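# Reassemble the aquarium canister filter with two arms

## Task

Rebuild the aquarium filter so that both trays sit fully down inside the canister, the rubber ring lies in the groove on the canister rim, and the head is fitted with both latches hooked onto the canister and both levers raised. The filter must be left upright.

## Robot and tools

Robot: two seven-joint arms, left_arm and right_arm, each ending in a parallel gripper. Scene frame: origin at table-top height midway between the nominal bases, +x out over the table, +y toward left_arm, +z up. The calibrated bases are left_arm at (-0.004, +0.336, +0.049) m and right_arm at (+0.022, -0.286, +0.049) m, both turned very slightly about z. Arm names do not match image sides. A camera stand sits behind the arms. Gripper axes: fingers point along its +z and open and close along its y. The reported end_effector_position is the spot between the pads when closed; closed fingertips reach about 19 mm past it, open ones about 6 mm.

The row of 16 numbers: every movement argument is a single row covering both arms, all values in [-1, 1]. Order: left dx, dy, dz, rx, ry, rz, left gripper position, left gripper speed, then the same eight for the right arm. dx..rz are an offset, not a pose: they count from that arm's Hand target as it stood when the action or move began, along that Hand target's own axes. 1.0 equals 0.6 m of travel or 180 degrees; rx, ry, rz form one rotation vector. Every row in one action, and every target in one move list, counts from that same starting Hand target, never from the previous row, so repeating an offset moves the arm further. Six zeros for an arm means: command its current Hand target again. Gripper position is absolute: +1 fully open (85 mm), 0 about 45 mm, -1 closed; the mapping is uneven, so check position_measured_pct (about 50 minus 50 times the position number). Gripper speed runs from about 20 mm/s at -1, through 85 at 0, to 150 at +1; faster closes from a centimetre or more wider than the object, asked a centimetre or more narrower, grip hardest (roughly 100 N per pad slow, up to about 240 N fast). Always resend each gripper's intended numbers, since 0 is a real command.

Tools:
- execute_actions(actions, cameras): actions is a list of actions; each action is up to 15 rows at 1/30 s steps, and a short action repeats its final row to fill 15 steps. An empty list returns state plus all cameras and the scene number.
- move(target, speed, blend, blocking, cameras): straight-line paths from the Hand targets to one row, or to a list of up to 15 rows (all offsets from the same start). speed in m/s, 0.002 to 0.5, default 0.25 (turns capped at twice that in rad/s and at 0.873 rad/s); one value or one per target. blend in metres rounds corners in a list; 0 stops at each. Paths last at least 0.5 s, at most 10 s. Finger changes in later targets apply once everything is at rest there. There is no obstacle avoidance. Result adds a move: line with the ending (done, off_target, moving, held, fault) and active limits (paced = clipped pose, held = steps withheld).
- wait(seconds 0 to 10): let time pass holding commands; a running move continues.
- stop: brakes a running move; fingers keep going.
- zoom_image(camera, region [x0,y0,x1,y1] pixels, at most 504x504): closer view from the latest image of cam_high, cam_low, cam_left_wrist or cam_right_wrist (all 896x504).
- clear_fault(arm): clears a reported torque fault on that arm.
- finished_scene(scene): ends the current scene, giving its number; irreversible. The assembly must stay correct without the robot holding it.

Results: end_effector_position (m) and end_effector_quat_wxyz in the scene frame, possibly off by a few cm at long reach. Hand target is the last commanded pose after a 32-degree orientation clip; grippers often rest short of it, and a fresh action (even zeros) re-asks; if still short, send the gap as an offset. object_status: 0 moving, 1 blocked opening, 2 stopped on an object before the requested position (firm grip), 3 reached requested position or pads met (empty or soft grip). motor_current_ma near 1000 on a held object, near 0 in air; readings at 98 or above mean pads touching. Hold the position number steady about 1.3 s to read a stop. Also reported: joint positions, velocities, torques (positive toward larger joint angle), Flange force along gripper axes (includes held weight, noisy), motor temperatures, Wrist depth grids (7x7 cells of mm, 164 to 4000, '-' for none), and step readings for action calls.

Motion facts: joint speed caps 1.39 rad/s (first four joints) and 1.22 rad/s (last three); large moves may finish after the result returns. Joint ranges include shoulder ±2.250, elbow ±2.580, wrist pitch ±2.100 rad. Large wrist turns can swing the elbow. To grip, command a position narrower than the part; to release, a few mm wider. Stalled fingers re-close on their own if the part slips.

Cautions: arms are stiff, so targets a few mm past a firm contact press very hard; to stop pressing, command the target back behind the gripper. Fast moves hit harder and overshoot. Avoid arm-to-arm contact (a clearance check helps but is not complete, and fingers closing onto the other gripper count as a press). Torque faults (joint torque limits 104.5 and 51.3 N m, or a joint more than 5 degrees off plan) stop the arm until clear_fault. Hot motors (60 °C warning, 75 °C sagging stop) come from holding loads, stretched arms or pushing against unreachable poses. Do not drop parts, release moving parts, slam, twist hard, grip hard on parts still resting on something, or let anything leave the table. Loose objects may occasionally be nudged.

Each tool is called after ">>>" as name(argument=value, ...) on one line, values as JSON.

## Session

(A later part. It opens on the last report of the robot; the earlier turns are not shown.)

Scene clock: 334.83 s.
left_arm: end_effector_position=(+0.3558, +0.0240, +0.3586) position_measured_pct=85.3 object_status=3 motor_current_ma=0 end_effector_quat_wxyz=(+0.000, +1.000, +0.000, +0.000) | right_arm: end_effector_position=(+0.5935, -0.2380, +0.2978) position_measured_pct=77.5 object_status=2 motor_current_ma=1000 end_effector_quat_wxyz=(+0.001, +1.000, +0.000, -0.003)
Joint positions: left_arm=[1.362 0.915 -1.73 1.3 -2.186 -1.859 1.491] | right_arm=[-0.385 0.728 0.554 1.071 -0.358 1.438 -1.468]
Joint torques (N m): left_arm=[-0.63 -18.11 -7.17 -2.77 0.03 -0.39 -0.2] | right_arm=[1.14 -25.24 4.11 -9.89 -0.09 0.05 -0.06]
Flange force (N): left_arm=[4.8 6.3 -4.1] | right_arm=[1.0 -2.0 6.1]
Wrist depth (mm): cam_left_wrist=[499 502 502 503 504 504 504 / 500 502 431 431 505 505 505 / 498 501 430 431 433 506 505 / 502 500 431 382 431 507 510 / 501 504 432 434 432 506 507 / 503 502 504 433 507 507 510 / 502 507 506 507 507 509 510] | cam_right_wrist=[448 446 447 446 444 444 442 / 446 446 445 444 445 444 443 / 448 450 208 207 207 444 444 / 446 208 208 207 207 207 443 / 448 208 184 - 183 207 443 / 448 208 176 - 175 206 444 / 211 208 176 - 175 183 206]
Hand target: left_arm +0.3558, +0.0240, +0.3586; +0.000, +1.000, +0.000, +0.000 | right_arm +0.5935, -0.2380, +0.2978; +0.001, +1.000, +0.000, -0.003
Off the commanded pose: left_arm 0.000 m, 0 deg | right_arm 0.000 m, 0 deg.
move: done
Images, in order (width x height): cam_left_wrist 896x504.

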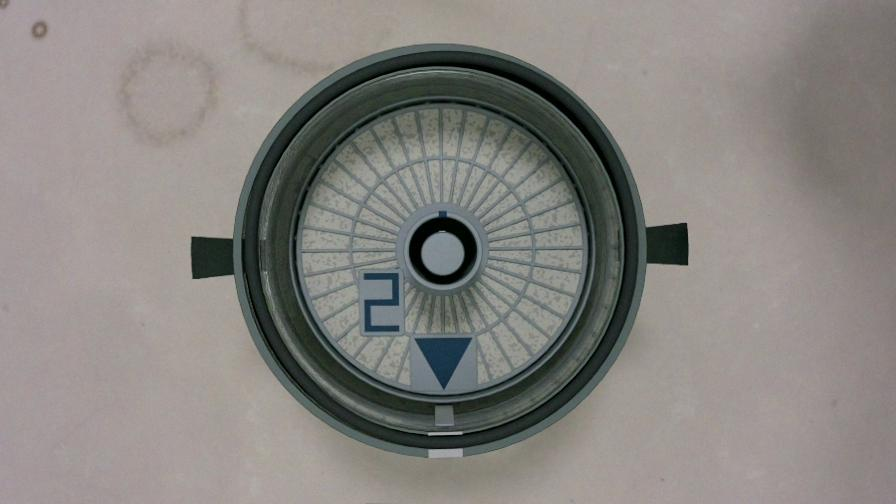

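>>> move(target=[[0.0362,-0.1158,0.15,0,0,0,-1,-1,0,0,0,0,0,0,-1,-1],[0.0362,-0.1158,0.335,0,0,0,-1,-1,0,0,0,0,0,0,-1,-1],[0.0362,-0.1158,0.3485,0,0,0,-1,-1,0,0,0,0,0,0,-1,-1]], speed=[0.2,0.12,0.02], cameras=["cam_left_wrist"])

>>> execute_actions(actions=[[[0,0,0.0025,0,0,0,-1,-1,0,0,0,0,0,0,-1,-1]]])

>>> wait(seconds=0)

Scene clock: 344.07 s.
left_arm: end_effector_position=(+0.3775, +0.0935, +0.1495) position_measured_pct=98.7 object_status=3 motor_current_ma=930 end_effector_quat_wxyz=(+0.000, +1.000, +0.000, +0.000) | right_arm: end_effector_position=(+0.5935, -0.2380, +0.2978) position_measured_pct=77.5 object_status=2 motor_current_ma=1000 end_effector_quat_wxyz=(+0.001, +1.000, +0.000, -0.003)
Joint positions: left_arm=[1.277 1.158 -1.544 1.754 -1.974 -1.474 1.124] | right_arm=[-0.385 0.728 0.554 1.071 -0.358 1.438 -1.468]
Joint torques (N m): left_arm=[-0.66 -16.53 -7.05 -1.17 0.39 -0.15 -0.14] | right_arm=[1.12 -25.27 4.15 -9.9 -0.07 0.07 -0.05]
Flange force (N): left_arm=[4.1 4.7 -5.8] | right_arm=[1.1 -2.0 6.2]
Wrist depth (mm): cam_left_wrist=[292 292 293 293 169 295 295 / 291 292 294 294 221 223 224 / 293 293 294 169 223 223 224 / 293 294 294 223 223 223 225 / 293 294 295 224 223 208 183 / 294 295 177 222 224 197 173 / 294 295 295 223 223 225 225] | cam_right_wrist=[447 446 446 446 444 445 443 / 448 447 446 447 445 444 443 / 447 448 208 207 207 447 444 / 449 208 208 207 207 207 443 / 448 208 184 - 183 207 444 / 449 208 176 - 175 207 442 / 212 208 176 - 175 183 207]
Hand target: left_arm +0.3775, +0.0935, +0.1495; +0.000, +1.000, +0.000, +0.000 | right_arm +0.5935, -0.2380, +0.2978; +0.001, +1.000, +0.000, -0.003
Off the commanded pose: left_arm 0.000 m, 0 deg | right_arm 0.000 m, 0 deg.
move: done
Images, in order (width x height): cam_left_wrist 896x504.

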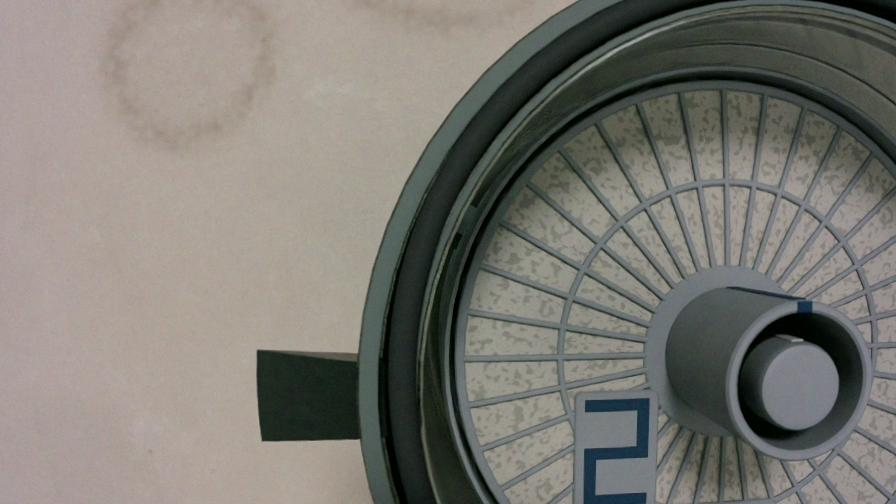

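Scene clock: 344.77 s.
left_arm: end_effector_position=(+0.3774, +0.0935, +0.1480) position_measured_pct=98.7 object_status=3 motor_current_ma=930 end_effector_quat_wxyz=(+0.000, +1.000, +0.000, +0.000) | right_arm: end_effector_position=(+0.5935, -0.2380, +0.2978) position_measured_pct=77.5 object_status=2 motor_current_ma=1000 end_effector_quat_wxyz=(+0.001, +1.000, +0.000, -0.003)
Joint positions: left_arm=[1.277 1.16 -1.542 1.755 -1.971 -1.472 1.123] | right_arm=[-0.385 0.728 0.554 1.071 -0.358 1.438 -1.468]
Joint torques (N m): left_arm=[-0.6 -18.16 -8.41 -1.34 0.02 -0.41 -0.15] | right_arm=[1.1 -25.26 4.09 -9.92 -0.08 0.01 -0.04]
Wrist depth (mm): cam_left_wrist=[290 290 291 292 167 219 294 / 290 291 291 293 220 221 222 / 290 291 292 167 222 221 222 / 292 292 292 168 221 222 223 / 291 292 293 222 221 215 174 / 292 292 175 215 222 221 173 / 292 293 294 216 222 221 223] | cam_right_wrist=[448 445 447 444 445 444 444 / 448 447 446 446 446 444 444 / 449 447 208 207 207 443 442 / 447 208 208 207 207 207 443 / 447 208 184 - 183 207 445 / 448 208 176 - 175 206 444 / 211 208 176 - 175 183 206]
Hand target: left_arm +0.3774, +0.0935, +0.1480; +0.000, +1.000, +0.000, +0.000 | right_arm +0.5935, -0.2380, +0.2978; +0.001, +1.000, +0.000, -0.003
Off the commanded pose: left_arm 0.000 m, 0 deg | right_arm 0.000 m, 0 deg.
Step readings (end_effector_position of left_arm | right_arm):
0: (+0.3775, +0.0935, +0.1495) | (+0.5935, -0.2380, +0.2978)
1: (+0.3775, +0.0935, +0.1493) | (+0.5935, -0.2380, +0.2978)
2: (+0.3775, +0.0935, +0.1487) | (+0.5935, -0.2380, +0.2978)
4: (+0.3776, +0.0936, +0.1482) | (+0.5935, -0.2380, +0.2978)
8: (+0.3774, +0.0935, +0.1478) | (+0.5935, -0.2380, +0.2978)
15: (+0.3774, +0.0936, +0.1479) | (+0.5935, -0.2380, +0.2978)

Scene clock: 344.77 s.
left_arm: end_effector_position=(+0.3774, +0.0935, +0.1480) position_measured_pct=98.7 object_status=3 motor_current_ma=930 end_effector_quat_wxyz=(+0.000, +1.000, +0.000, +0.000) | right_arm: end_effector_position=(+0.5935, -0.2380, +0.2978) position_measured_pct=77.5 object_status=2 motor_current_ma=1000 end_effector_quat_wxyz=(+0.001, +1.000, +0.000, -0.003)
Joint positions: left_arm=[1.277 1.16 -1.542 1.755 -1.971 -1.472 1.123] | right_arm=[-0.385 0.728 0.554 1.071 -0.358 1.438 -1.468]
Joint torques (N m): left_arm=[-0.6 -18.16 -8.41 -1.34 0.02 -0.41 -0.15] | right_arm=[1.1 -25.26 4.09 -9.92 -0.08 0.01 -0.04]
Wrist depth (mm): cam_left_wrist=[290 290 291 292 167 219 294 / 290 291 291 293 220 221 222 / 290 291 292 167 222 221 222 / 292 292 292 168 221 222 223 / 291 292 293 222 221 215 174 / 292 292 175 215 222 221 173 / 292 293 294 216 222 221 223] | cam_right_wrist=[448 445 447 444 445 444 444 / 448 447 446 446 446 444 444 / 449 447 208 207 207 443 442 / 447 208 208 207 207 207 443 / 447 208 184 - 183 207 445 / 448 208 176 - 175 206 444 / 211 208 176 - 175 183 206]
Hand target: left_arm +0.3774, +0.0935, +0.1480; +0.000, +1.000, +0.000, +0.000 | right_arm +0.5935, -0.2380, +0.2978; +0.001, +1.000, +0.000, -0.003
Tool commands: left_gripper/position=-1.0 left_gripper/speed=-1.0 right_gripper/position=-1.0 right_gripper/speed=-1.0
Off the commanded pose: left_arm 0.000 m, 0 deg | right_arm 0.000 m, 0 deg.

>>> move(target=[0,0,0.0025,0,0,0,-1,-1,0,0,0,0,0,0,-1,-1], speed=0.02)

>>> move(target=[0,0,0.0025,0,0,0,-1,-1,0,0,0,0,0,0,-1,-1], speed=0.02)

Scene clock: 346.03 s.
left_arm: end_effector_position=(+0.3775, +0.0935, +0.1465) position_measured_pct=98.7 object_status=3 motor_current_ma=930 end_effector_quat_wxyz=(+0.000, +1.000, +0.000, +0.000) | right_arm: end_effector_position=(+0.5935, -0.2380, +0.2978) position_measured_pct=77.5 object_status=2 motor_current_ma=1000 end_effector_quat_wxyz=(+0.001, +1.000, +0.000, -0.003)
Joint positions: left_arm=[1.277 1.163 -1.54 1.757 -1.968 -1.47 1.122] | right_arm=[-0.385 0.728 0.554 1.071 -0.358 1.438 -1.468]
Joint torques (N m): left_arm=[-0.2 -17.61 -7.6 -1.47 0.46 -0.46 -0.17] | right_arm=[1.14 -25.15 4.18 -9.99 -0.07 0.02 -0.05]
Flange force (N): left_arm=[4.9 4.0 -2.8] | right_arm=[0.5 -1.9 6.3]
Wrist depth (mm): cam_left_wrist=[289 289 290 290 166 219 292 / 289 290 290 291 220 220 220 / 289 290 291 292 220 220 221 / 289 290 291 219 220 220 221 / 290 291 291 220 220 210 175 / 291 291 174 167 221 219 170 / 291 292 292 167 221 220 221] | cam_right_wrist=[447 446 446 446 445 444 444 / 447 446 446 446 445 443 443 / 448 448 208 207 207 443 444 / 447 208 208 207 207 207 443 / 448 208 184 - 183 207 443 / 449 208 176 - 175 207 444 / 211 208 176 - 175 183 207]
Hand target: left_arm +0.3775, +0.0935, +0.1465; +0.000, +1.000, +0.000, +0.000 | right_arm +0.5935, -0.2380, +0.2978; +0.001, +1.000, +0.000, -0.003
Off the commanded pose: left_arm 0.000 m, 0 deg | right_arm 0.000 m, 0 deg.
move: done

Scene clock: 346.73 s.
left_arm: end_effector_position=(+0.3775, +0.0935, +0.1450) position_measured_pct=98.7 object_status=3 motor_current_ma=930 end_effector_quat_wxyz=(+0.000, +1.000, +0.000, +0.000) | right_arm: end_effector_position=(+0.5935, -0.2380, +0.2978) position_measured_pct=77.5 object_status=2 motor_current_ma=1000 end_effector_quat_wxyz=(+0.001, +1.000, +0.000, -0.003)
Joint positions: left_arm=[1.276 1.165 -1.538 1.758 -1.966 -1.468 1.121] | right_arm=[-0.385 0.728 0.554 1.071 -0.358 1.438 -1.468]
Joint torques (N m): left_arm=[-0.25 -16.13 -6.44 -1.04 0.64 -0.35 -0.2] | right_arm=[1.13 -25.25 4.08 -9.85 -0.11 0.08 -0.04]
Flange force (N): left_arm=[4.5 4.0 -7.4] | right_arm=[1.2 -2.0 6.1]
Wrist depth (mm): cam_left_wrist=[287 288 289 289 - 221 290 / 288 288 289 289 218 219 219 / 289 289 289 290 219 219 219 / 289 289 290 290 219 219 220 / 289 289 290 291 219 211 172 / 289 290 173 218 219 218 168 / 290 291 291 213 220 219 221] | cam_right_wrist=[448 446 445 446 444 444 443 / 447 447 447 445 445 444 443 / 448 447 208 208 207 445 443 / 450 208 208 207 207 207 444 / 448 208 184 - 183 206 444 / 448 208 176 - 175 207 444 / 211 208 176 - 175 183 206]
Hand target: left_arm +0.3775, +0.0935, +0.1450; +0.000, +1.000, +0.000, +0.000 | right_arm +0.5935, -0.2380, +0.2978; +0.001, +1.000, +0.000, -0.003
Off the commanded pose: left_arm 0.000 m, 0 deg | right_arm 0.000 m, 0 deg.
move: done

>>> move(target=[[0,0,-0.15,0,0,0,-1,-1,0,0,0,0,0,0,-1,-1],[-0.0792,-0.5108,-0.425,0,0,0,-1,-1,0,0,0,0,0,0,-1,-1]], blend=[0.03,0])

>>> move(target=[0,0,0,0,0,0,-1,-1,-0.3113,-0.4292,0,0,0,-0.009,-1,-1], speed=0.15, cameras=["all"])

>>> zoom_image(camera="cam_low", region=[260, 120, 440, 310])

Scene clock: 350.60 s.
left_arm: end_effector_position=(+0.3301, +0.4000, +0.4000) position_measured_pct=98.7 object_status=3 motor_current_ma=930 end_effector_quat_wxyz=(+0.000, +1.000, +0.000, +0.000) | right_arm: end_effector_position=(+0.5935, -0.2380, +0.2978) position_measured_pct=77.5 object_status=2 motor_current_ma=1000 end_effector_quat_wxyz=(+0.001, +1.000, +0.000, -0.003)
Joint positions: left_arm=[0.86 0.577 -1.817 1.611 -2.582 -1.67 0.635] | right_arm=[-0.385 0.728 0.554 1.071 -0.358 1.438 -1.468]
Joint torques (N m): left_arm=[-0.75 -10.05 -5.24 -5.21 -0.03 -0.44 -0.21] | right_arm=[1.1 -25.23 4.21 -9.93 -0.09 0.04 -0.05]
Flange force (N): left_arm=[5.5 1.2 -5.2] | right_arm=[1.0 -1.9 6.2]
Wrist depth (mm): cam_left_wrist=[540 542 541 544 545 547 548 / 539 541 544 545 547 547 550 / 541 543 545 545 547 547 551 / 543 543 545 547 549 549 548 / 541 543 544 547 546 548 551 / 544 546 547 547 550 551 553 / 544 545 546 546 546 553 552] | cam_right_wrist=[447 447 446 446 444 445 444 / 447 446 446 445 444 444 443 / 447 446 207 207 207 444 444 / 448 208 207 207 207 207 444 / 447 208 184 - 183 207 444 / 448 208 176 - 175 207 444 / 211 209 176 - 175 183 206]
Hand target: left_arm +0.3301, +0.4000, +0.4000; +0.000, +1.000, +0.000, +0.000 | right_arm +0.5935, -0.2380, +0.2978; +0.001, +1.000, +0.000, -0.003
Off the commanded pose: left_arm 0.000 m, 0 deg | right_arm 0.000 m, 0 deg.
move: done

Scene clock: 353.10 s.
left_arm: end_effector_position=(+0.3301, +0.4000, +0.4000) position_measured_pct=98.7 object_status=3 motor_current_ma=930 end_effector_quat_wxyz=(+0.000, +1.000, +0.000, +0.000) | right_arm: end_effector_position=(+0.4069, +0.0196, +0.2984) position_measured_pct=77.5 object_status=2 motor_current_ma=1000 end_effector_quat_wxyz=(+0.001, +1.000, +0.014, -0.003)
Joint positions: left_arm=[0.86 0.577 -1.817 1.611 -2.582 -1.67 0.635] | right_arm=[-1.057 0.523 0.548 1.422 -0.277 1.279 -2.028]
Joint torques (N m): left_arm=[-0.61 -10.26 -5.25 -5.31 0.08 -0.43 -0.24] | right_arm=[1.15 -20.53 3.51 -9.84 -0.08 0.06 -0.04]
Flange force (N): left_arm=[5.8 1.0 -4.8] | right_arm=[-0.8 -2.2 6.0]
Wrist depth (mm): cam_left_wrist=[540 543 544 544 546 546 548 / 540 543 543 546 543 548 548 / 540 543 544 547 547 548 550 / 542 543 545 546 545 548 549 / 543 545 545 548 547 550 552 / 543 546 547 548 548 551 553 / 543 547 548 548 550 548 555] | cam_right_wrist=[449 448 447 446 444 445 444 / 447 448 448 446 446 444 444 / 449 448 208 207 207 444 445 / 448 208 207 207 207 207 444 / 448 208 184 - 183 206 445 / 450 208 176 - 175 206 444 / 211 208 176 - 175 183 207]
Hand target: left_arm +0.3301, +0.4000, +0.4000; +0.000, +1.000, +0.000, +0.000 | right_arm +0.4069, +0.0196, +0.2984; +0.001, +1.000, +0.014, -0.003
Off the commanded pose: left_arm 0.000 m, 0 deg | right_arm 0.000 m, 0 deg.
move: done

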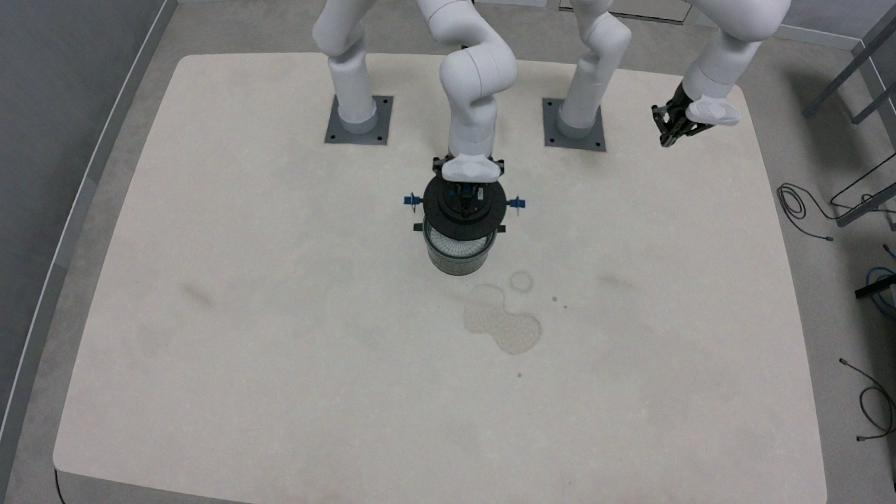

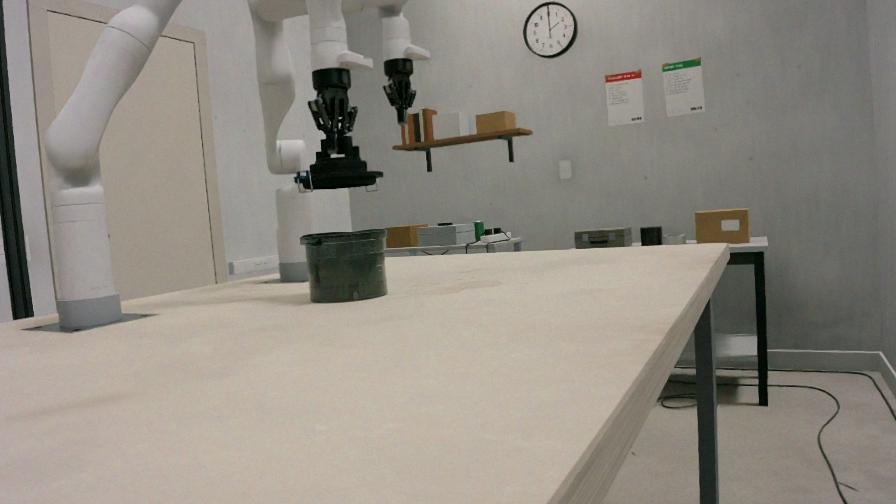

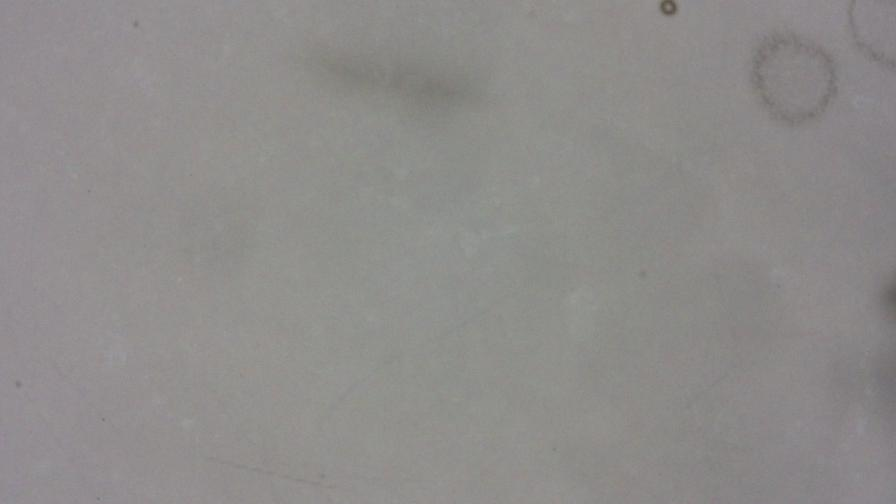

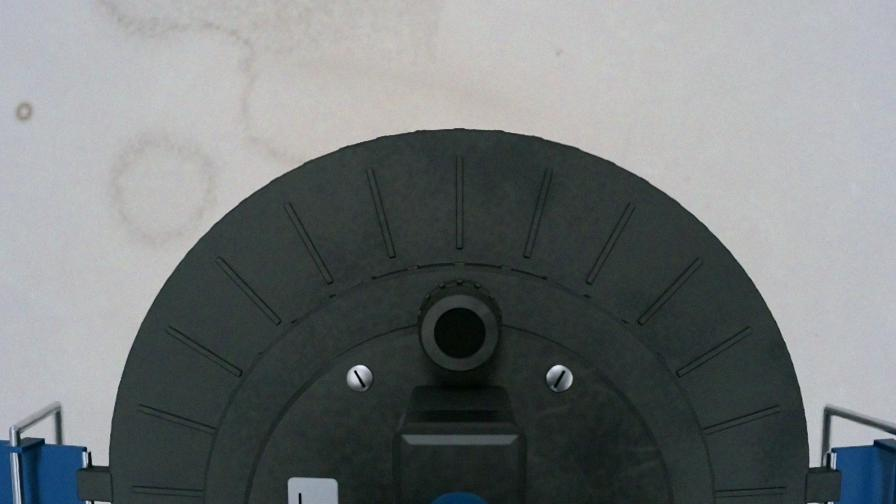

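Scaled by 2.653 from the camera's 896x504 image, which has a finer 1280x720 frame.

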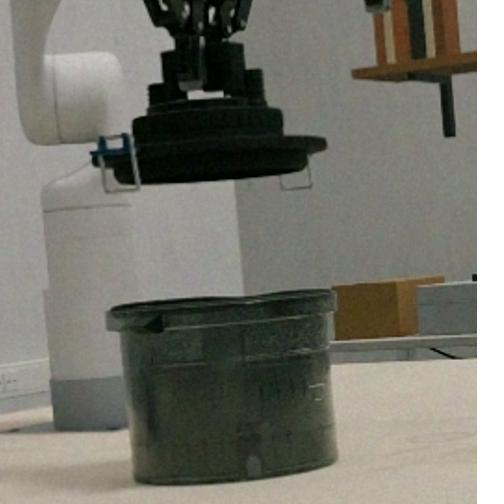

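>>> move(target=[0,0,0,0,0,0,-1,-1,0,0,0.144,0,0,0,-1,-1], speed=0.1, cameras=["cam_low","cam_high"])

>>> zoom_image(camera="cam_low", region=[270, 160, 420, 310])

>>> zoom_image(camera="cam_high", region=[380, 160, 540, 290])

Scene clock: 355.30 s.
left_arm: end_effector_position=(+0.3301, +0.4000, +0.4000) position_measured_pct=98.7 object_status=3 motor_current_ma=930 end_effector_quat_wxyz=(+0.000, +1.000, +0.000, +0.000) | right_arm: end_effector_position=(+0.4064, +0.0194, +0.2120) position_measured_pct=77.5 object_status=2 motor_current_ma=1000 end_effector_quat_wxyz=(+0.001, +1.000, +0.014, -0.003)
Joint positions: left_arm=[0.86 0.577 -1.817 1.611 -2.582 -1.67 0.635] | right_arm=[-1.04 0.612 0.509 1.576 -0.331 1.047 -1.979]
Joint torques (N m): left_arm=[-0.61 -10.15 -5.18 -5.34 0.07 -0.43 -0.15] | right_arm=[1.07 -21.26 3.79 -8.61 -0.09 0.04 -0.05]
Flange force (N): left_arm=[5.3 0.9 -4.8] | right_arm=[-0.2 -2.4 6.1]
Wrist depth (mm): cam_left_wrist=[541 542 544 545 545 547 550 / 543 543 543 544 546 546 550 / 541 543 545 548 546 548 550 / 542 545 545 546 549 548 552 / 543 543 548 548 548 549 549 / 544 541 545 546 546 551 553 / 545 544 545 548 551 551 551] | cam_right_wrist=[361 362 359 360 359 358 357 / 362 362 360 360 359 359 359 / 363 363 208 207 207 359 358 / 362 208 208 207 207 207 359 / 362 208 184 - 183 207 358 / 362 208 176 - 175 207 358 / 211 208 176 - 175 183 207]
Hand target: left_arm +0.3301, +0.4000, +0.4000; +0.000, +1.000, +0.000, +0.000 | right_arm +0.4064, +0.0194, +0.2120; +0.001, +1.000, +0.014, -0.003
Off the commanded pose: left_arm 0.000 m, 0 deg | right_arm 0.000 m, 0 deg.
move: done
Images, in order (width x height): cam_high 896x504, cam_low 896x504.

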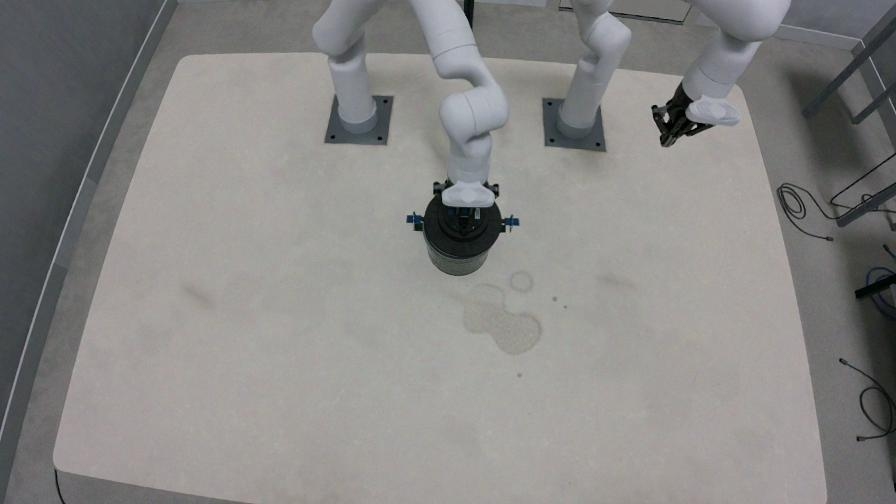

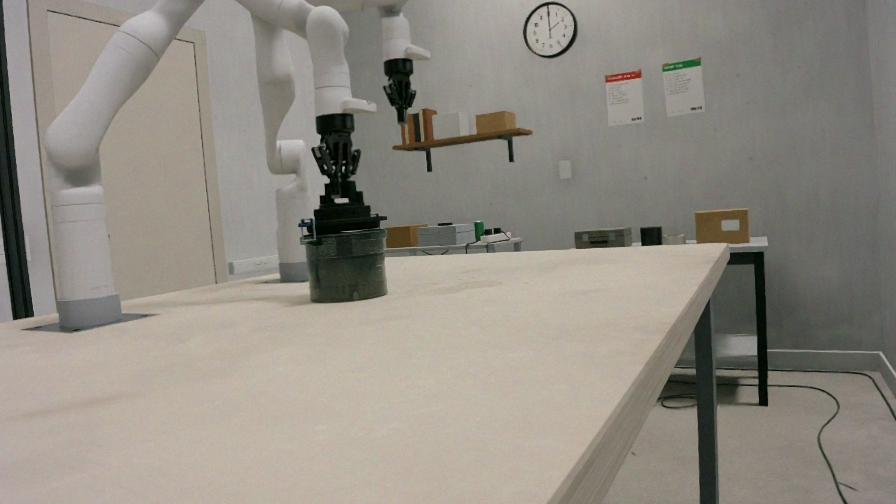

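Scaled by 3.360 from the camera's 896x504 image, which has a finer 1280x720 frame.

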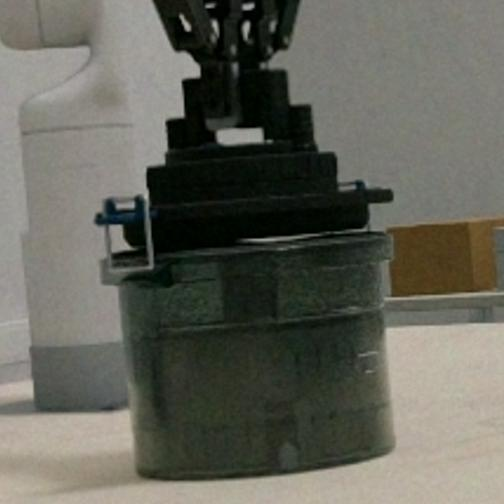

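Scaled by 3.150 from the camera's 896x504 image, which has a finer 1280x720 frame.

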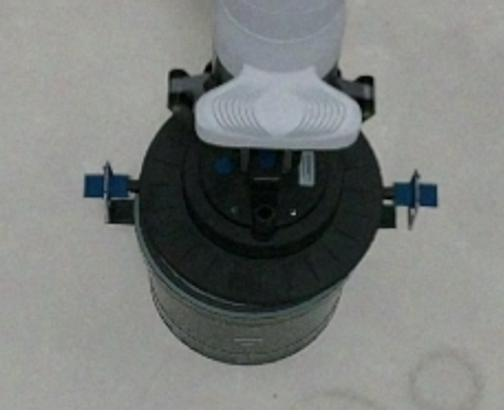

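>>> move(target=[0,0,0,0,0,0,-1,-1,0,0,0.0083,0,0,0,-1,-1], speed=0.02)

>>> move(target=[0,0,0,0,0,0,-1,-1,0,0,0.0058,0,0,0,-1,-1], speed=0.02, cameras=["cam_low"])

>>> zoom_image(camera="cam_low", region=[270, 160, 420, 310])

Scene clock: 356.80 s.
left_arm: end_effector_position=(+0.3301, +0.4000, +0.4000) position_measured_pct=98.7 object_status=3 motor_current_ma=930 end_effector_quat_wxyz=(+0.000, +1.000, +0.000, +0.000) | right_arm: end_effector_position=(+0.4063, +0.0194, +0.2071) position_measured_pct=77.5 object_status=2 motor_current_ma=1000 end_effector_quat_wxyz=(+0.001, +1.000, +0.014, -0.003)
Joint positions: left_arm=[0.86 0.577 -1.817 1.611 -2.582 -1.67 0.635] | right_arm=[-1.038 0.618 0.506 1.583 -0.335 1.035 -1.976]
Joint torques (N m): left_arm=[-0.61 -10.21 -5.26 -5.23 0.03 -0.41 -0.21] | right_arm=[0.75 -19.16 2.97 -7.53 -0.47 -0.25 -0.08]
Flange force (N): left_arm=[6.1 0.8 -5.1] | right_arm=[0.1 -1.7 0.5]
Wrist depth (mm): cam_left_wrist=[539 543 543 543 547 549 547 / 542 542 545 546 548 546 548 / 541 542 543 545 549 548 550 / 544 542 547 547 549 551 550 / 544 545 548 547 547 549 551 / 542 543 548 546 549 550 552 / 544 545 546 548 549 551 553] | cam_right_wrist=[356 356 354 355 354 354 354 / 356 356 356 354 354 354 353 / 356 356 208 208 207 355 353 / 357 208 208 207 207 207 354 / 356 209 184 - 183 206 354 / 356 208 176 - 175 206 353 / 211 208 176 - 175 183 206]
Hand target: left_arm +0.3301, +0.4000, +0.4000; +0.000, +1.000, +0.000, +0.000 | right_arm +0.4063, +0.0194, +0.2070; +0.001, +1.000, +0.014, -0.003
Off the commanded pose: left_arm 0.000 m, 0 deg | right_arm 0.000 m, 0 deg.
move: done

Scene clock: 357.50 s.
left_arm: end_effector_position=(+0.3301, +0.4000, +0.4000) position_measured_pct=98.7 object_status=3 motor_current_ma=930 end_effector_quat_wxyz=(+0.000, +1.000, +0.000, +0.000) | right_arm: end_effector_position=(+0.4063, +0.0194, +0.2036) position_measured_pct=77.5 object_status=2 motor_current_ma=1000 end_effector_quat_wxyz=(+0.001, +1.000, +0.014, -0.003)
Joint positions: left_arm=[0.86 0.577 -1.817 1.611 -2.582 -1.67 0.635] | right_arm=[-1.037 0.622 0.504 1.588 -0.338 1.026 -1.973]
Joint torques (N m): left_arm=[-0.55 -10.17 -5.2 -5.26 0.07 -0.41 -0.15] | right_arm=[-3.07 -2.69 -3.11 1.26 -1.24 0.15 -0.03]
Flange force (N): left_arm=[5.8 0.6 -5.0] | right_arm=[4.9 4.1 -34.8]
Wrist depth (mm): cam_left_wrist=[540 540 542 545 546 547 548 / 541 543 544 543 548 548 550 / 540 542 543 547 549 549 548 / 540 544 545 547 547 547 551 / 543 546 546 548 547 551 552 / 544 544 546 548 549 549 553 / 544 545 546 548 550 548 551] | cam_right_wrist=[355 354 353 353 352 352 351 / 354 354 353 352 353 352 351 / 355 353 208 208 209 351 351 / 355 208 208 208 208 209 352 / 355 207 184 - 184 208 351 / 355 207 176 - 176 208 351 / 209 206 175 - 176 185 208]
Hand target: left_arm +0.3301, +0.4000, +0.4000; +0.000, +1.000, +0.000, +0.000 | right_arm +0.4063, +0.0194, +0.2036; +0.001, +1.000, +0.014, -0.003
Off the commanded pose: left_arm 0.000 m, 0 deg | right_arm 0.000 m, 0 deg.
move: done
Images, in order (width x height): cam_low 896x504.

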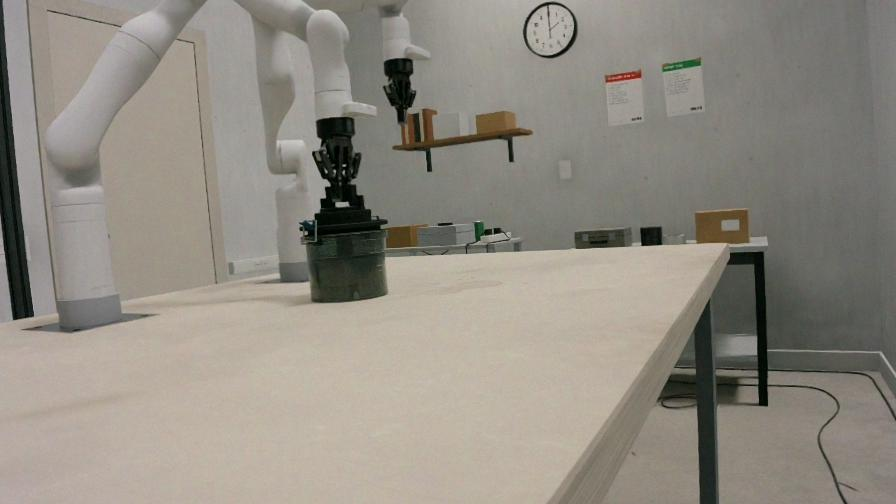

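Scaled by 3.360 from the camera's 896x504 image, which has a finer 1280x720 frame.

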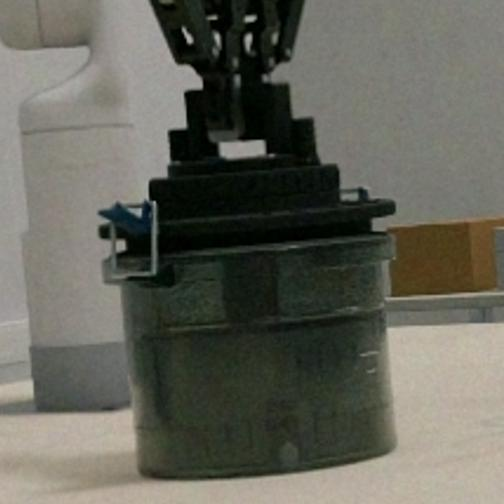

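>>> move(target=[0.033,0.35,0.167,0,0,0,-1,-1,0,0,-0.004,0,0,0,-1,-1], cameras=["cam_left_wrist"])

>>> zoom_image(camera="cam_left_wrist", region=[500, 60, 896, 460])

Scene clock: 361.87 s.
left_arm: end_effector_position=(+0.3498, +0.1900, +0.2998) position_measured_pct=98.7 object_status=3 motor_current_ma=930 end_effector_quat_wxyz=(+0.000, +1.000, +0.000, +0.000) | right_arm: end_effector_position=(+0.4063, +0.0194, +0.2059) position_measured_pct=77.5 object_status=2 motor_current_ma=1000 end_effector_quat_wxyz=(+0.001, +1.000, +0.014, -0.003)
Joint positions: left_arm=[1.257 0.883 -1.798 1.744 -2.287 -1.633 0.984] | right_arm=[-1.038 0.619 0.506 1.584 -0.336 1.032 -1.975]
Joint torques (N m): left_arm=[-0.58 -14.33 -7.06 -3.65 0.01 -0.43 -0.22] | right_arm=[1.46 -20.52 4.07 -7.9 0.26 0.05 -0.04]
Flange force (N): left_arm=[5.4 4.3 -3.1] | right_arm=[-0.3 -3.4 4.5]
Wrist depth (mm): cam_left_wrist=[441 441 444 444 444 446 300 / 441 442 443 443 445 446 300 / 441 443 443 447 446 300 276 / 443 443 444 445 302 300 270 / 444 443 445 447 447 300 276 / 445 445 446 446 448 305 301 / 445 446 446 448 449 448 301] | cam_right_wrist=[355 354 355 353 353 351 352 / 355 354 355 353 352 354 352 / 356 355 208 208 208 353 353 / 356 208 208 208 208 209 352 / 355 208 184 - 184 208 352 / 355 208 176 - 176 208 352 / 209 207 176 - 176 184 207]
Hand target: left_arm +0.3498, +0.1900, +0.2998; +0.000, +1.000, +0.000, +0.000 | right_arm +0.4063, +0.0194, +0.2060; +0.001, +1.000, +0.014, -0.003
Off the commanded pose: left_arm 0.000 m, 0 deg | right_arm 0.000 m, 0 deg.
move: done
Images, in order (width x height): cam_left_wrist 896x504.

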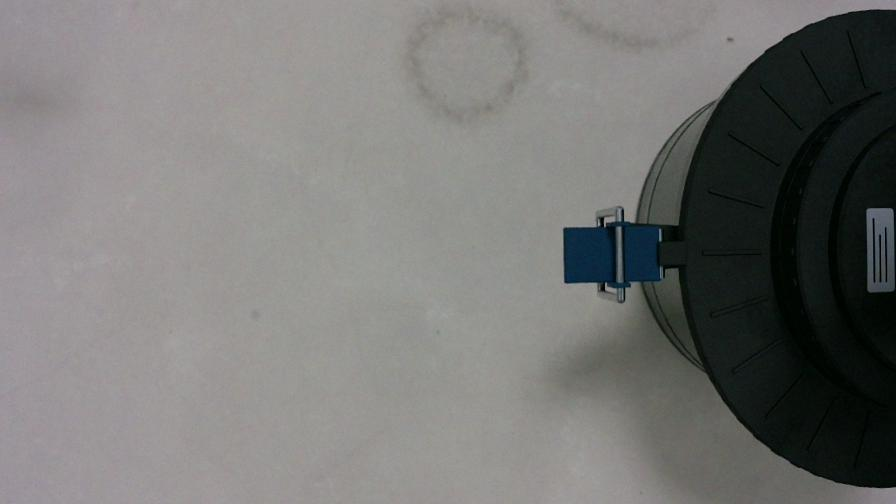

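Scaled by 1.260 from the camera's 896x504 image, which has a finer 1280x720 frame.

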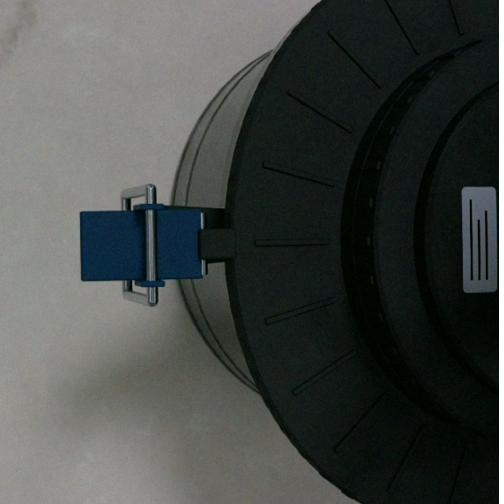

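>>> move(target=[[0,0,0,0,0,0,-1,-1,0,0.0038,-0.012,0,0,0,-1,-1],[0,0,0,0,0,0,-1,-1,0,0.0038,0.0033,0,0,0,-1,-1]], speed=[0.05,0.02], cameras=["cam_low"])

>>> zoom_image(camera="cam_low", region=[270, 160, 420, 310])

Scene clock: 365.70 s.
left_arm: end_effector_position=(+0.3498, +0.1900, +0.2998) position_measured_pct=98.7 object_status=3 motor_current_ma=930 end_effector_quat_wxyz=(+0.000, +1.000, +0.000, +0.000) | right_arm: end_effector_position=(+0.4064, +0.0171, +0.2040) position_measured_pct=77.5 object_status=2 motor_current_ma=1000 end_effector_quat_wxyz=(+0.001, +1.000, +0.014, -0.003)
Joint positions: left_arm=[1.257 0.884 -1.798 1.744 -2.287 -1.633 0.984] | right_arm=[-1.035 0.619 0.505 1.592 -0.337 1.024 -1.97]
Joint torques (N m): left_arm=[-0.68 -14.18 -7.06 -3.63 0.03 -0.38 -0.18] | right_arm=[1.17 -20.55 3.66 -8.13 -0.25 -0.08 0]
Flange force (N): left_arm=[5.1 4.2 -3.4] | right_arm=[-0.5 -2.6 4.1]
Wrist depth (mm): cam_left_wrist=[440 442 443 444 444 445 302 / 442 442 444 445 445 445 302 / 441 444 444 444 446 302 278 / 442 445 446 446 304 302 277 / 442 444 446 445 446 302 279 / 444 444 445 447 448 448 303 / 444 444 444 448 449 449 303] | cam_right_wrist=[353 352 353 352 351 351 350 / 353 353 352 351 351 351 350 / 353 354 208 208 208 351 349 / 354 208 208 208 208 208 349 / 353 208 184 - 183 207 351 / 354 208 176 - 175 207 350 / 210 208 176 - 175 183 207]
Hand target: left_arm +0.3498, +0.1900, +0.2998; +0.000, +1.000, +0.000, +0.000 | right_arm +0.4064, +0.0171, +0.2040; +0.001, +1.000, +0.014, -0.003
Off the commanded pose: left_arm 0.000 m, 0 deg | right_arm 0.000 m, 0 deg.
move: done
Images, in order (width x height): cam_low 896x504.

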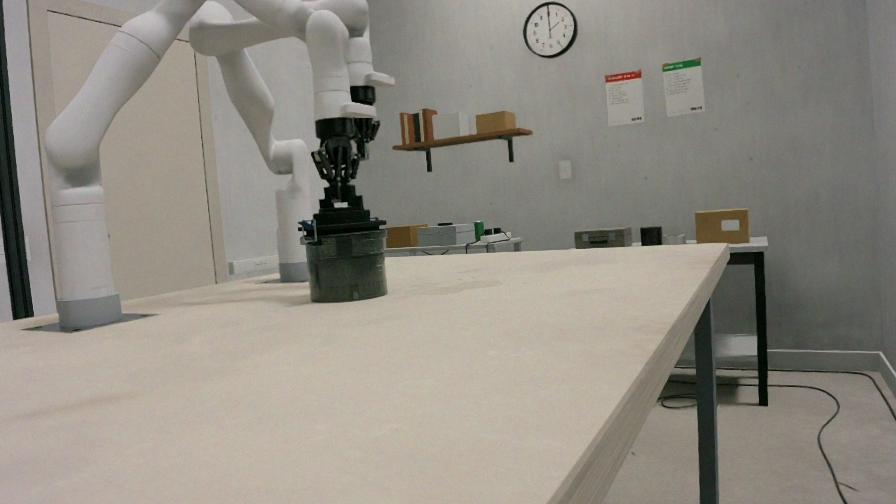

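Scaled by 3.360 from the camera's 896x504 image, which has a finer 1280x720 frame.

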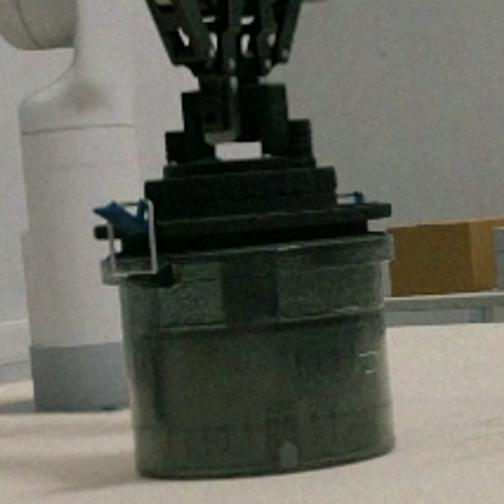

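>>> execute_actions(actions=[])

>>> zoom_image(camera="cam_high", region=[395, 190, 445, 250])

>>> zoom_image(camera="cam_right_wrist", region=[746, 354, 896, 504])

>>> zoom_image(camera="cam_low", region=[290, 205, 350, 265])

Scene clock: 369.60 s.
left_arm: end_effector_position=(+0.3498, +0.1900, +0.2998) position_measured_pct=98.7 object_status=3 motor_current_ma=930 end_effector_quat_wxyz=(+0.000, +1.000, +0.000, +0.000) | right_arm: end_effector_position=(+0.4064, +0.0171, +0.2040) position_measured_pct=77.5 object_status=2 motor_current_ma=1000 end_effector_quat_wxyz=(+0.001, +1.000, +0.014, -0.003)
Joint positions: left_arm=[1.257 0.884 -1.798 1.744 -2.287 -1.633 0.984] | right_arm=[-1.035 0.619 0.505 1.592 -0.337 1.024 -1.97]
Joint velocities: within noise
Joint torques (N m): left_arm=[-0.58 -14.32 -7.14 -3.66 0.02 -0.4 -0.18] | right_arm=[1.19 -20.62 3.63 -8.17 -0.21 -0.07 -0.02]
Motor temperatures (°C): left_arm=[42 46 40 42 48 50 46] | right_arm=[45 45 38 40 49 47 47]
Flange force (N): left_arm=[5.5 4.2 -3.1] | right_arm=[-0.5 -2.6 4.3]
Wrist depth (mm): cam_left_wrist=[441 441 444 445 443 447 303 / 442 441 441 444 445 446 302 / 442 442 445 444 446 302 278 / 442 443 444 445 304 301 278 / 442 443 444 446 446 302 279 / 444 443 446 445 446 447 303 / 445 445 446 447 448 449 303] | cam_right_wrist=[353 353 352 351 351 350 350 / 353 353 352 352 351 351 350 / 353 352 209 208 208 350 350 / 353 208 208 208 208 207 351 / 353 208 184 - 184 207 350 / 353 208 176 - 176 207 350 / 210 208 176 - 176 183 207]
Hand target: left_arm +0.3498, +0.1900, +0.2998; +0.000, +1.000, +0.000, +0.000 | right_arm +0.4064, +0.0171, +0.2040; +0.001, +1.000, +0.014, -0.003
Tool commands: left_gripper/position=-1.0 left_gripper/speed=-1.0 right_gripper/position=-1.0 right_gripper/speed=-1.0
Off the commanded pose: left_arm 0.000 m, 0 deg | right_arm 0.000 m, 0 deg.

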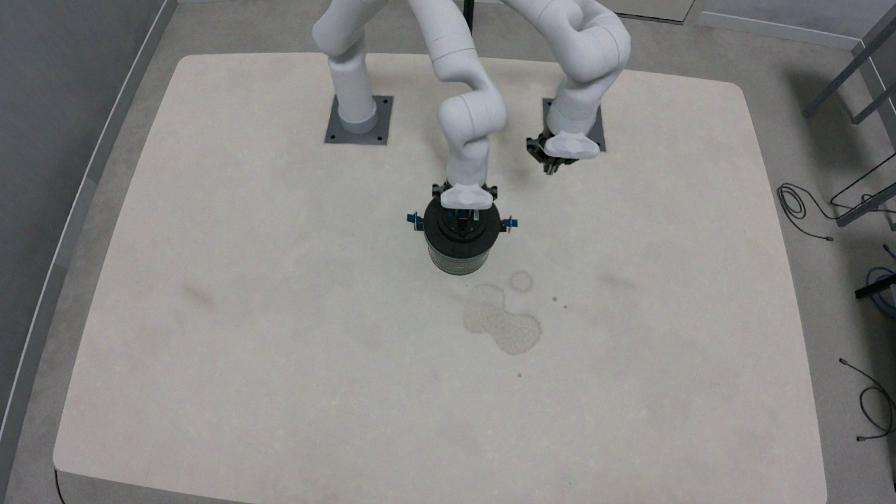

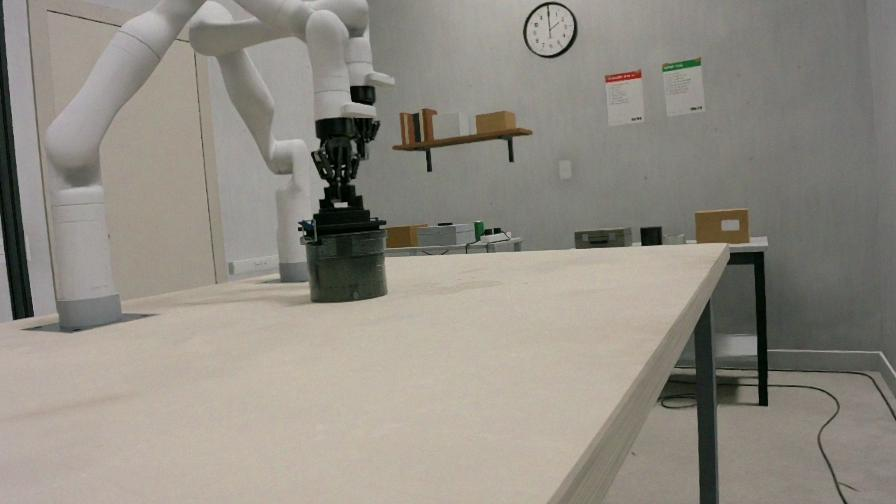

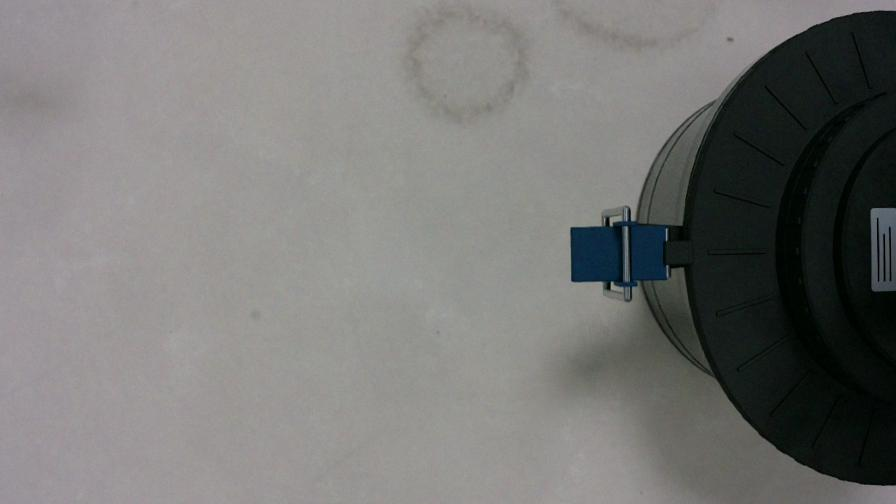

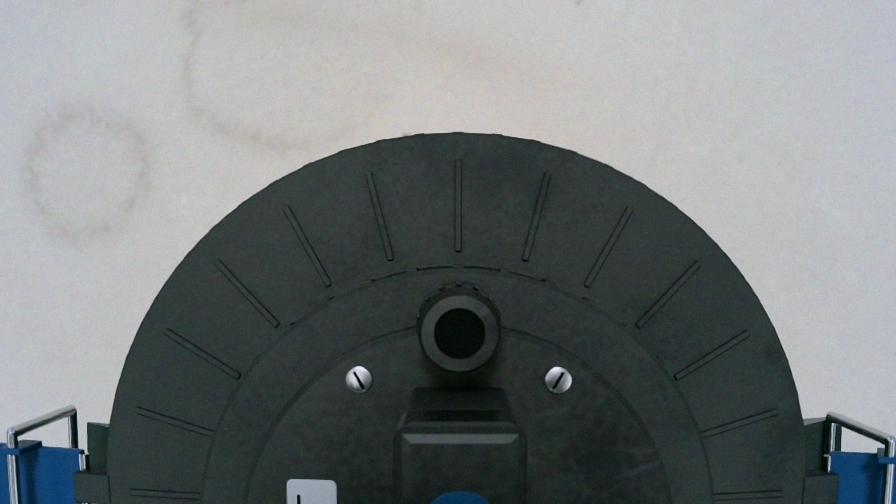

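Scaled by 8.400 from the camera's 896x504 image, which has a finer 1280x720 frame.

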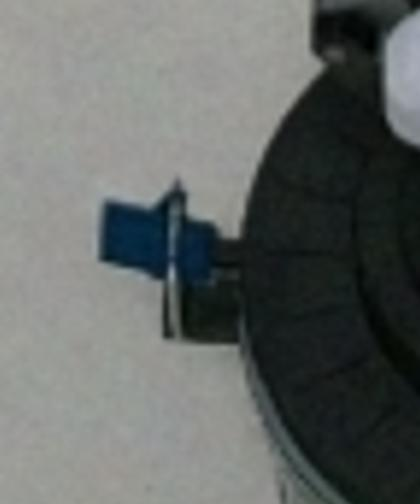

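Scaled by 3.360 from the camera's 896x504 image, which has a finer 1280x720 frame.

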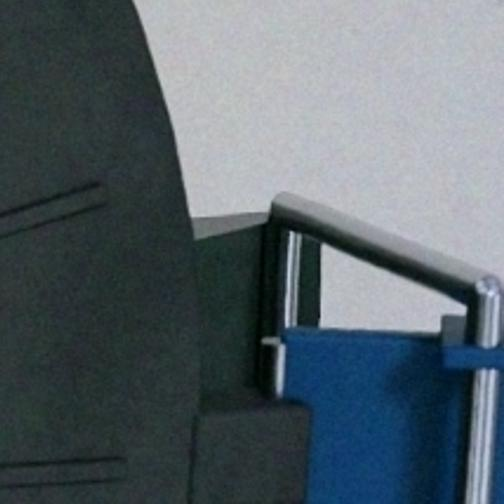

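Scaled by 8.400 from the camera's 896x504 image, which has a finer 1280x720 frame.

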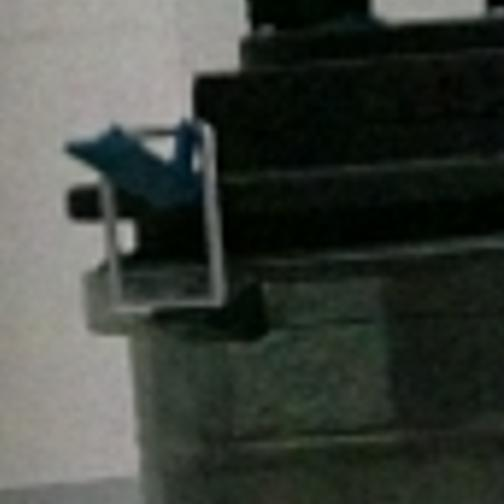

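>>> move(target=[0,0,0,0,0,0,-1,-1,0,0.004,-0.02,0,0,0,-1,-1], speed=0.05, cameras=["cam_right_wrist"])

>>> zoom_image(camera="cam_right_wrist", region=[746, 354, 896, 504])

>>> zoom_image(camera="cam_right_wrist", region=[0, 354, 150, 504])

Scene clock: 372.20 s.
left_arm: end_effector_position=(+0.3498, +0.1900, +0.2998) position_measured_pct=98.7 object_status=3 motor_current_ma=930 end_effector_quat_wxyz=(+0.000, +1.000, +0.000, +0.000) | right_arm: end_effector_position=(+0.4065, +0.0148, +0.2160) position_measured_pct=77.5 object_status=2 motor_current_ma=1000 end_effector_quat_wxyz=(+0.001, +1.000, +0.014, -0.003)
Joint positions: left_arm=[1.257 0.884 -1.798 1.744 -2.287 -1.633 0.984] | right_arm=[-1.036 0.601 0.512 1.581 -0.327 1.053 -1.974]
Joint torques (N m): left_arm=[-0.69 -14.26 -7.09 -3.63 0.06 -0.44 -0.21] | right_arm=[1.12 -21.08 3.78 -8.6 -0.07 0.07 -0.03]
Flange force (N): left_arm=[5.1 4.3 -3.3] | right_arm=[-0.2 -2.6 6.1]
Wrist depth (mm): cam_left_wrist=[440 441 444 443 445 445 291 / 441 443 442 443 444 445 290 / 442 442 444 445 446 291 269 / 443 443 445 444 445 290 266 / 444 444 445 446 447 290 268 / 443 444 446 444 449 449 290 / 444 445 447 447 448 448 291] | cam_right_wrist=[365 364 363 363 363 362 361 / 365 364 364 363 364 363 362 / 366 364 208 208 208 362 361 / 365 208 208 208 208 208 363 / 365 208 184 - 184 208 362 / 366 208 176 - 176 207 362 / 210 208 176 - 175 184 207]
Hand target: left_arm +0.3498, +0.1900, +0.2998; +0.000, +1.000, +0.000, +0.000 | right_arm +0.4065, +0.0148, +0.2160; +0.001, +1.000, +0.014, -0.003
Off the commanded pose: left_arm 0.000 m, 0 deg | right_arm 0.000 m, 0 deg.
move: done
Images, in order (width x height): cam_right_wrist 896x504.

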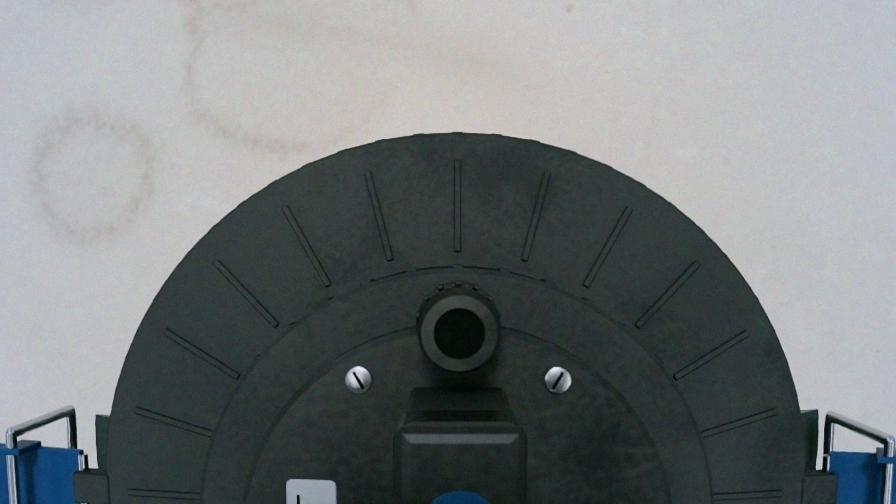

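Scaled by 3.360 from the camera's 896x504 image, which has a finer 1280x720 frame.

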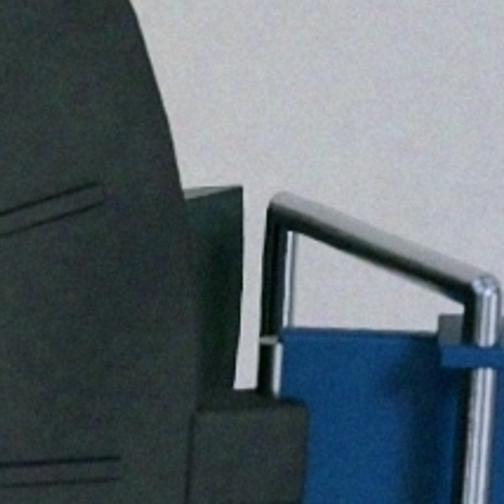

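Scaled by 3.360 from the camera's 896x504 image, which has a finer 1280x720 frame.

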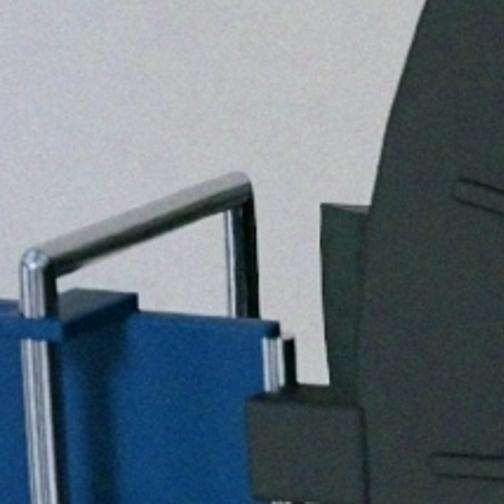

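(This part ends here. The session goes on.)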